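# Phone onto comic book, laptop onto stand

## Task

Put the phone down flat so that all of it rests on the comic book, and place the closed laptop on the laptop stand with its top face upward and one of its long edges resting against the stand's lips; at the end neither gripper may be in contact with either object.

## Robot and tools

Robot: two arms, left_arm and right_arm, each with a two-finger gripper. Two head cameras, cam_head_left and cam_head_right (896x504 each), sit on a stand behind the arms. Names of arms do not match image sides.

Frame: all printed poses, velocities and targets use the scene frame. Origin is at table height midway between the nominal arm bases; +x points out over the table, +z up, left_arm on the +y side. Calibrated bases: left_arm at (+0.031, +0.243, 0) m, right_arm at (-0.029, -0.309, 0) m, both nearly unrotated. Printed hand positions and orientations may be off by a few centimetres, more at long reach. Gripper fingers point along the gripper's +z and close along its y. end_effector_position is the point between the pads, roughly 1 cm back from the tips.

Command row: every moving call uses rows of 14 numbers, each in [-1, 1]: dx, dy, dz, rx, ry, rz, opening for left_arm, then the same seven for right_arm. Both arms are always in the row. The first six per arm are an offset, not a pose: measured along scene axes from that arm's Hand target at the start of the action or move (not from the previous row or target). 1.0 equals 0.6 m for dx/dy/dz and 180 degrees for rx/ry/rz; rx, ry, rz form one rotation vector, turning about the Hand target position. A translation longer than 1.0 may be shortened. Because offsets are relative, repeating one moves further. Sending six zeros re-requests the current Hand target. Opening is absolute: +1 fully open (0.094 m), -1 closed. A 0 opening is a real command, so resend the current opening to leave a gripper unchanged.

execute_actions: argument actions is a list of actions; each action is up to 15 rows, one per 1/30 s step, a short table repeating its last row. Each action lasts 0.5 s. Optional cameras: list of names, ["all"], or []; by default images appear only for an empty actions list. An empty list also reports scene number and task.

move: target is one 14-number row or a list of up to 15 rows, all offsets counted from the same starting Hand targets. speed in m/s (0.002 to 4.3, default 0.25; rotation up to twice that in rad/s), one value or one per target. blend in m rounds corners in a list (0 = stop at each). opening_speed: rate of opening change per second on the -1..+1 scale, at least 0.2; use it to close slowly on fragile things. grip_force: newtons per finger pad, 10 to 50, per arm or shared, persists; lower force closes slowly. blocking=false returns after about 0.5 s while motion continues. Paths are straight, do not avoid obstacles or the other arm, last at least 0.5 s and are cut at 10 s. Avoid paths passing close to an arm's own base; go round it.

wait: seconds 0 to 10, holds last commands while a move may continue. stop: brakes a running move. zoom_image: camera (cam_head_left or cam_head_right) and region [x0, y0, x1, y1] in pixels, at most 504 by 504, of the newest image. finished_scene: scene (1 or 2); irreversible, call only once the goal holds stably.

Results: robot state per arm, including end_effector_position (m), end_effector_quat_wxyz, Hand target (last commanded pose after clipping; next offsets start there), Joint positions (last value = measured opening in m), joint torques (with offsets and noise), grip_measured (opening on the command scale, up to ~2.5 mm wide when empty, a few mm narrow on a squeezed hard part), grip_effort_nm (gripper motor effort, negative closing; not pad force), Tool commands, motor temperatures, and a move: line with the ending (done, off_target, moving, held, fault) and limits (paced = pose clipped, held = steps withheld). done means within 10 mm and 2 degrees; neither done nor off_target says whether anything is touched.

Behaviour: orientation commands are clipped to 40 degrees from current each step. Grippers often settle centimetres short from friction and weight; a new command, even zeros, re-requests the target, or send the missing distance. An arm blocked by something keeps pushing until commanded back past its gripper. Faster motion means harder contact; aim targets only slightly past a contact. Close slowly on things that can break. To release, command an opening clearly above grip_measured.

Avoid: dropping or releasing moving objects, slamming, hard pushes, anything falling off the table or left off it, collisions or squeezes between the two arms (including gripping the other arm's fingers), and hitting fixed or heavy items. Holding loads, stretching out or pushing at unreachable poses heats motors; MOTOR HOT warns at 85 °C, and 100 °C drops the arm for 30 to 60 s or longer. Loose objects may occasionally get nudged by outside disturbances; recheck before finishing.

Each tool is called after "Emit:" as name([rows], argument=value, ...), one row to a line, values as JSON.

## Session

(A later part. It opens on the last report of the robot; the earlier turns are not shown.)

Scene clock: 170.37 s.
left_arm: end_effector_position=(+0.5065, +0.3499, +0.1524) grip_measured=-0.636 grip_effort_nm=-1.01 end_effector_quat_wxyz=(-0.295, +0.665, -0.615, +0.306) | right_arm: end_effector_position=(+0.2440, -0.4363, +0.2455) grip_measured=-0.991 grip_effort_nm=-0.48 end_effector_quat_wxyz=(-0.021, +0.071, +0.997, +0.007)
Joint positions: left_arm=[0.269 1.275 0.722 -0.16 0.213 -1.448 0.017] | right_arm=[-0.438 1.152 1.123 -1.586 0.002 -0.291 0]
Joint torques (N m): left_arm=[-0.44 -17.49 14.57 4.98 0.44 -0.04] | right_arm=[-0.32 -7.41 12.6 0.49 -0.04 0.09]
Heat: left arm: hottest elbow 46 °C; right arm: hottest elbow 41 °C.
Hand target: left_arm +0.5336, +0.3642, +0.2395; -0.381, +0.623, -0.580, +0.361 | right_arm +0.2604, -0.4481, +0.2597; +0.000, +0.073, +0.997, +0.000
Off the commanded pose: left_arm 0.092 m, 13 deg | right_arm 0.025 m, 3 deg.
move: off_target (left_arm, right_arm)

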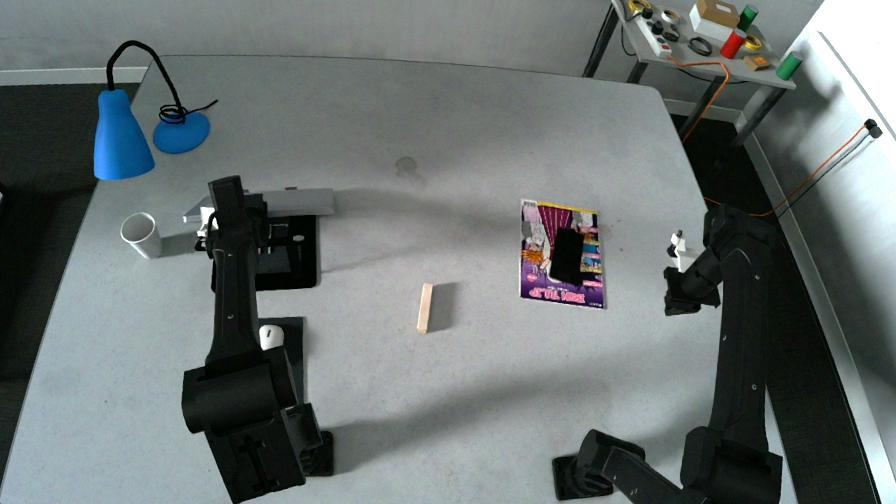

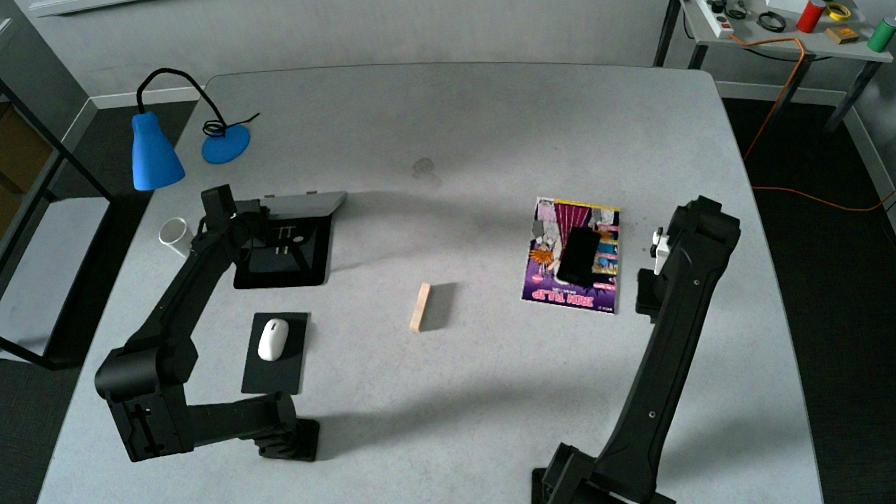

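Emit:
move(target=[-0.004,0.0,-0.02,0.002,-0.035,0.003,-0.95,0,0,0,0,0,0,-1], speed=0.08, cameras=["all"])

Emit:
zoom_image(camera="cam_head_left", region=[150, 130, 390, 310])

Emit:
zoom_image(camera="cam_head_right", region=[150, 130, 390, 310])

Scene clock: 175.47 s.
left_arm: end_effector_position=(+0.5013, +0.3488, +0.1445) grip_measured=-0.636 grip_effort_nm=-1.01 end_effector_quat_wxyz=(-0.332, +0.650, -0.595, +0.337) | right_arm: end_effector_position=(+0.2440, -0.4363, +0.2455) grip_measured=-0.991 grip_effort_nm=-0.48 end_effector_quat_wxyz=(-0.021, +0.071, +0.997, +0.007)
Joint positions: left_arm=[0.273 1.271 0.624 0.046 0.22 -1.474 0.017] | right_arm=[-0.438 1.152 1.123 -1.586 0.002 -0.291 0]
Joint torques (N m): left_arm=[0.26 -15.62 14.26 5.6 0.38 -0.13] | right_arm=[-0.38 -7.41 12.6 0.46 -0.04 0.08]
Heat: left arm: hottest elbow 46 °C; right arm: hottest elbow 41 °C.
Hand target: left_arm +0.5312, +0.3642, +0.2275; -0.416, +0.604, -0.557, +0.391 | right_arm +0.2604, -0.4481, +0.2597; +0.000, +0.073, +0.997, +0.000
Off the commanded pose: left_arm 0.090 m, 13 deg | right_arm 0.025 m, 3 deg.
move: off_target (left_arm, right_arm)

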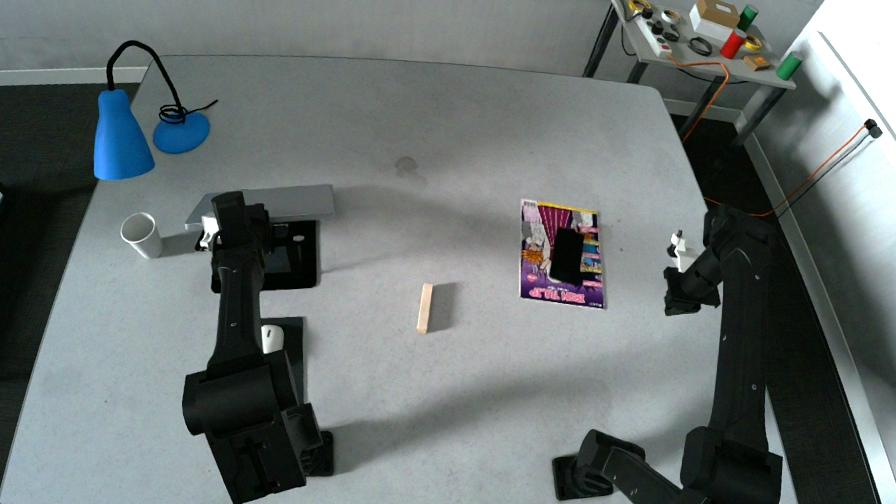

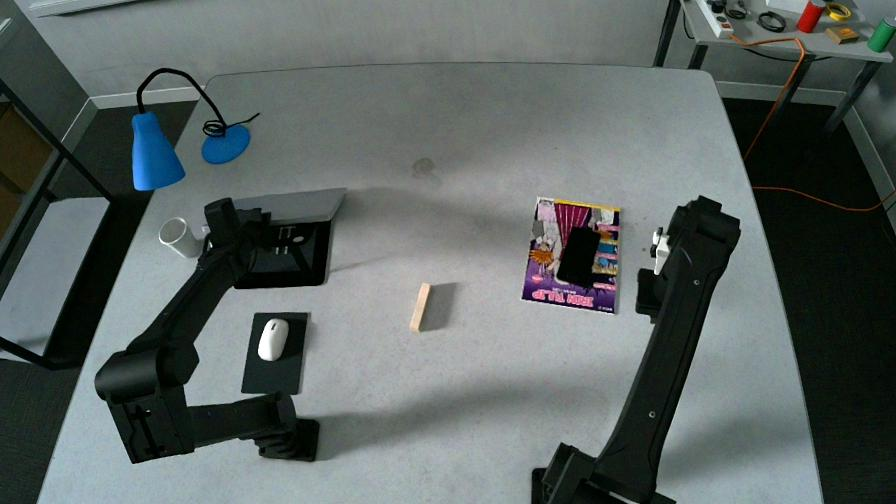

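Scaled by 2.100.

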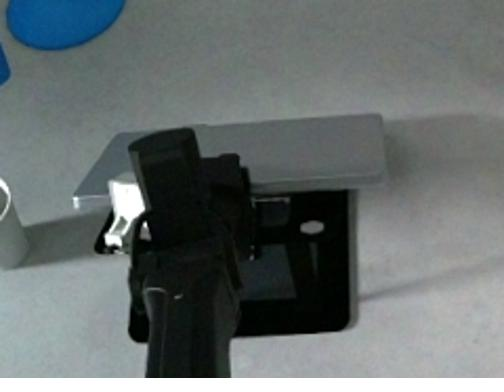

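Scaled by 2.100.

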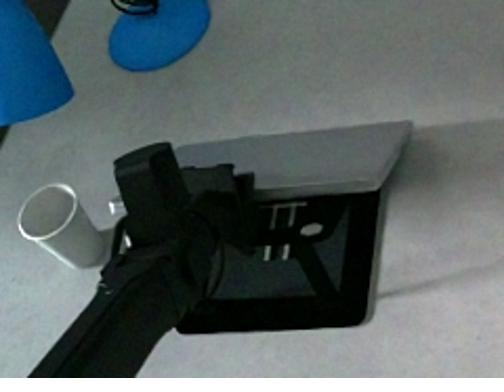

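Emit:
move(target=[-0.006,0.0,-0.015,0,0,0,-0.3,0,0,0,0,0,0,-1], speed=0.08, opening_speed=0.4, cameras=["all"])

Emit:
zoom_image(camera="cam_head_left", region=[150, 130, 390, 310])

Emit:
zoom_image(camera="cam_head_right", region=[150, 130, 390, 310])

Scene clock: 188.57 s.
left_arm: end_effector_position=(+0.5054, +0.3522, +0.1521) grip_measured=-0.302 grip_effort_nm=0.08 end_effector_quat_wxyz=(-0.353, +0.640, -0.584, +0.353) | right_arm: end_effector_position=(+0.2440, -0.4363, +0.2455) grip_measured=-0.991 grip_effort_nm=-0.49 end_effector_quat_wxyz=(-0.021, +0.071, +0.997, +0.007)
Joint positions: left_arm=[0.279 1.272 0.61 0.123 0.227 -1.483 0.033] | right_arm=[-0.438 1.152 1.123 -1.586 0.002 -0.291 0]
Joint torques (N m): left_arm=[-0.09 -14.33 13.98 4.33 0.17 -0.01] | right_arm=[-0.32 -7.41 12.64 0.46 -0.04 0.08]
Heat: left arm: hottest elbow 45 °C; right arm: hottest elbow 42 °C.
Hand target: left_arm +0.5276, +0.3641, +0.2184; -0.416, +0.604, -0.557, +0.391 | right_arm +0.2604, -0.4481, +0.2597; +0.000, +0.073, +0.997, +0.000
Off the commanded pose: left_arm 0.071 m, 10 deg | right_arm 0.025 m, 3 deg.
move: off_target (left_arm, right_arm)

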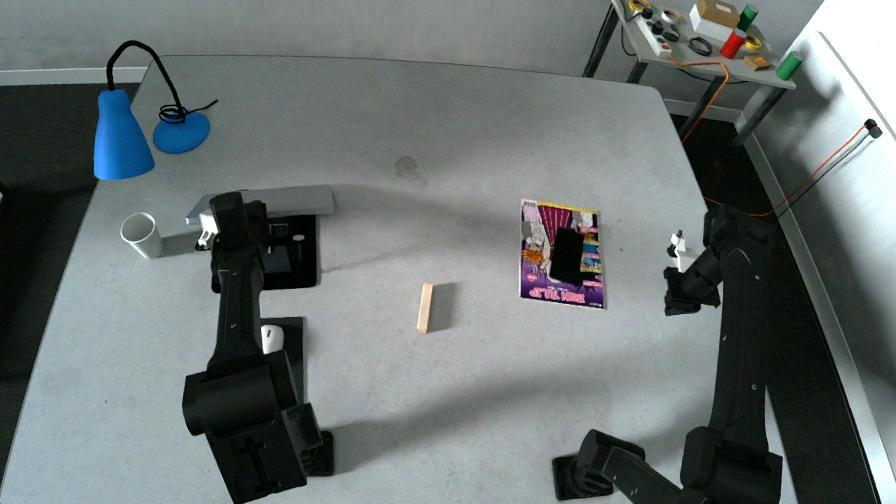

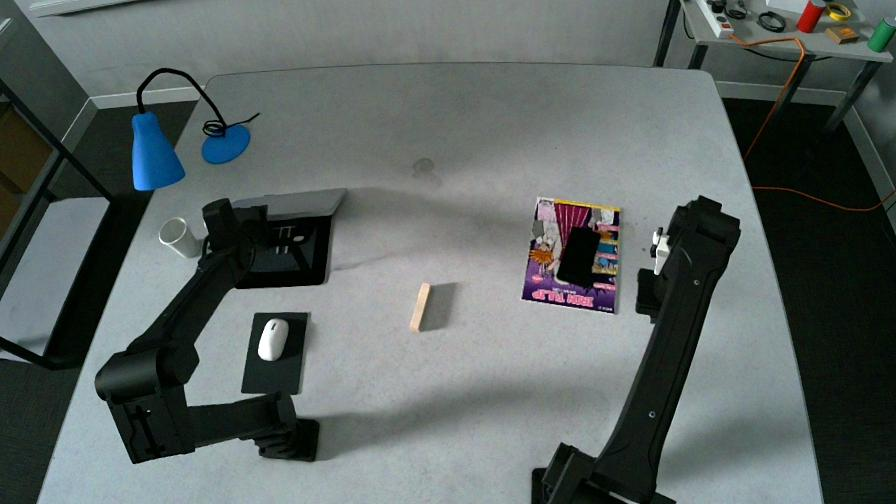

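Scaled by 2.100.

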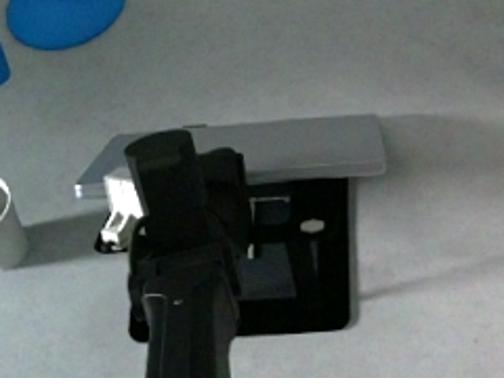

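Scaled by 2.100.

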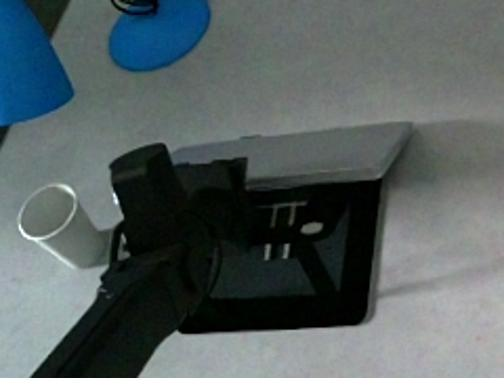

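Emit:
move([
  [-0.05,-0.012,-0.045,-0.0065,0.1,0,-0.1,0,0,0,0,0,0,-1],
  [-0.096,-0.025,-0.087,-0.0135,0.208,0,-0.1,0,0,0,0,0,0,-1],
], speed=0.06, blend=[0.01,0], cameras=["all"])

Emit:
zoom_image(camera="cam_head_left", region=[150, 130, 390, 310])

Emit:
zoom_image(camera="cam_head_right", region=[150, 130, 390, 310])

Scene clock: 198.40 s.
left_arm: end_effector_position=(+0.4549, +0.3502, +0.1527) grip_measured=-0.102 grip_effort_nm=0.11 end_effector_quat_wxyz=(-0.198, +0.714, -0.645, +0.187) | right_arm: end_effector_position=(+0.2440, -0.4363, +0.2455) grip_measured=-0.991 grip_effort_nm=-0.48 end_effector_quat_wxyz=(-0.021, +0.071, +0.997, +0.007)
Joint positions: left_arm=[0.265 1.224 0.833 -0.64 0.112 -1.409 0.042] | right_arm=[-0.438 1.152 1.123 -1.586 0.002 -0.291 0]
Joint torques (N m): left_arm=[-2.73 -9.23 14.84 0.36 -0.15 0.15] | right_arm=[-0.38 -7.36 12.62 0.46 -0.03 0.09]
Heat: left arm: hottest elbow 44 °C; right arm: hottest elbow 43 °C.
Hand target: left_arm +0.4700, +0.3492, +0.1662; -0.202, +0.706, -0.652, +0.188 | right_arm +0.2604, -0.4481, +0.2597; +0.000, +0.073, +0.997, +0.000
Off the commanded pose: left_arm 0.020 m, 1 deg | right_arm 0.025 m, 3 deg.
move: off_target (left_arm, right_arm)

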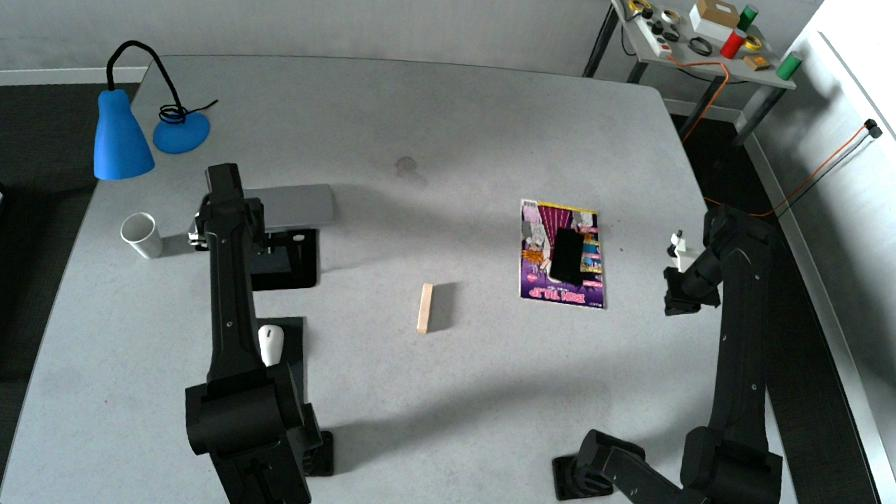

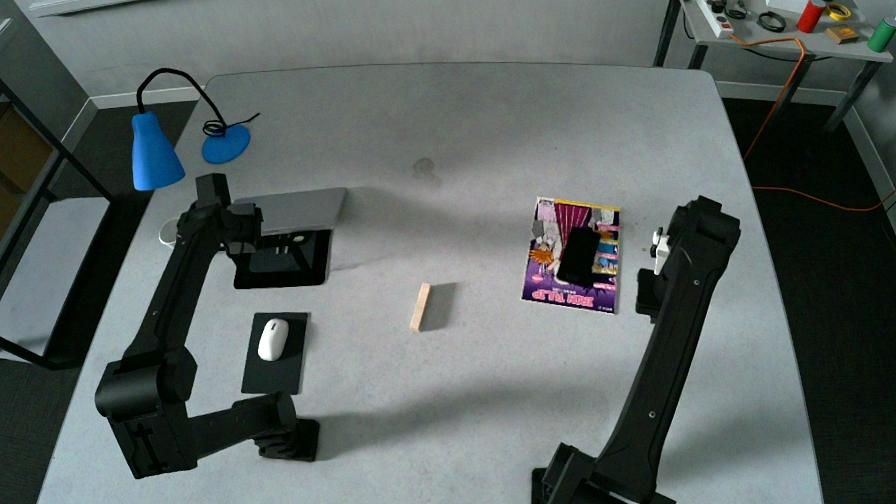

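Scaled by 2.100.

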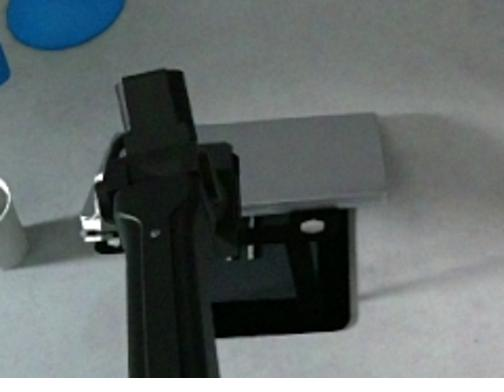

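Scaled by 2.100.

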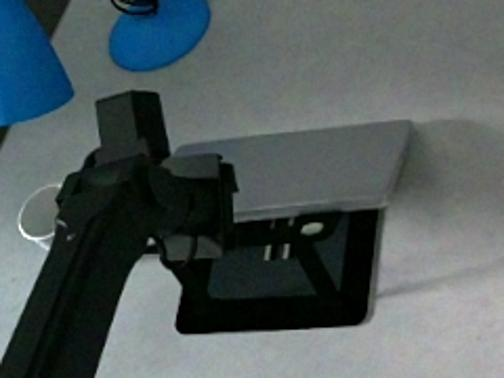

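Emit:
move([
  [-0.045,-0.003,-0.005,0,0,0,-0.1,0,0,0,0,0,0,-1],
  [-0.12,-0.008,0.14,0,0,0,-0.1,0,0,0,0,0,0,-1],
  [-0.28,-0.01,0.28,0,0,0,-0.1,0,0,0,0,0,0,-1],
], speed=[0.06,0.12,0.25], blend=[0,0.02,0], cameras=["all"])

Emit:
zoom_image(camera="cam_head_left", region=[150, 130, 390, 310])

Emit:
zoom_image(camera="cam_head_right", region=[190, 160, 370, 310])

Scene clock: 207.63 s.
left_arm: end_effector_position=(+0.2948, +0.3352, +0.3010) grip_measured=-0.102 grip_effort_nm=0.11 end_effector_quat_wxyz=(-0.175, +0.712, -0.656, +0.179) | right_arm: end_effector_position=(+0.2440, -0.4363, +0.2455) grip_measured=-0.991 grip_effort_nm=-0.48 end_effector_quat_wxyz=(-0.021, +0.071, +0.997, +0.007)
Joint positions: left_arm=[0.438 0.76 0.967 -1.313 0.207 -1.235 0.042] | right_arm=[-0.438 1.152 1.123 -1.586 0.002 -0.291 0]
Joint torques (N m): left_arm=[-0.32 -2.9 17.47 0.81 0.12 0.18] | right_arm=[-0.38 -7.41 12.66 0.47 -0.04 0.09]
Heat: left arm: hottest elbow 43 °C; right arm: hottest elbow 43 °C.
Hand target: left_arm +0.3021, +0.3432, +0.3343; -0.202, +0.706, -0.652, +0.188 | right_arm +0.2604, -0.4481, +0.2597; +0.000, +0.073, +0.997, +0.000
Off the commanded pose: left_arm 0.035 m, 3 deg | right_arm 0.025 m, 3 deg.
move: off_target (left_arm, right_arm)

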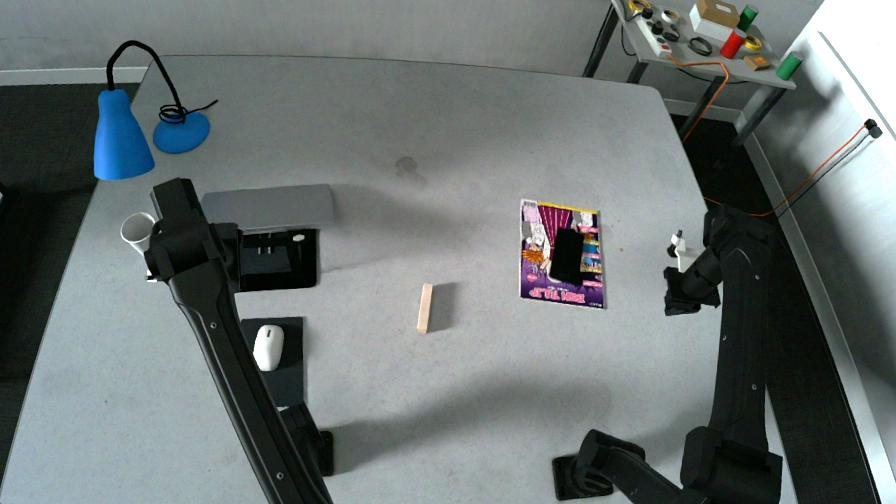

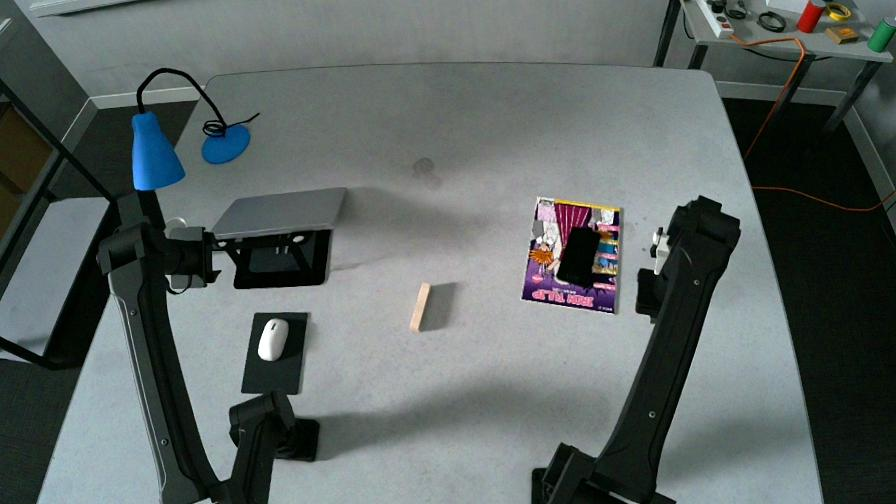

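Scaled by 2.100.

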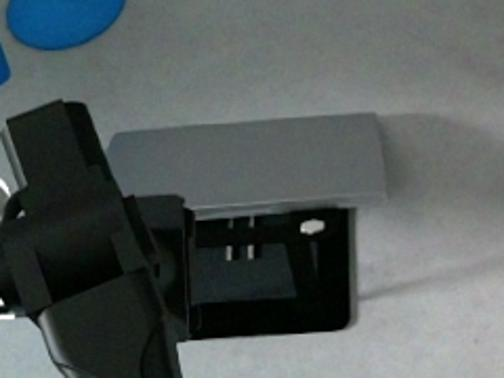

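Scaled by 2.800.

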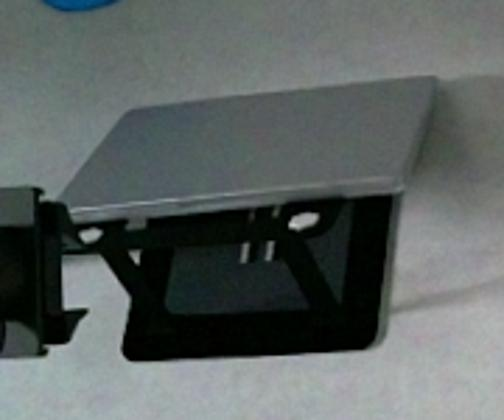

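Emit:
finished_scene(scene=2)

The scene is finished: the task was done.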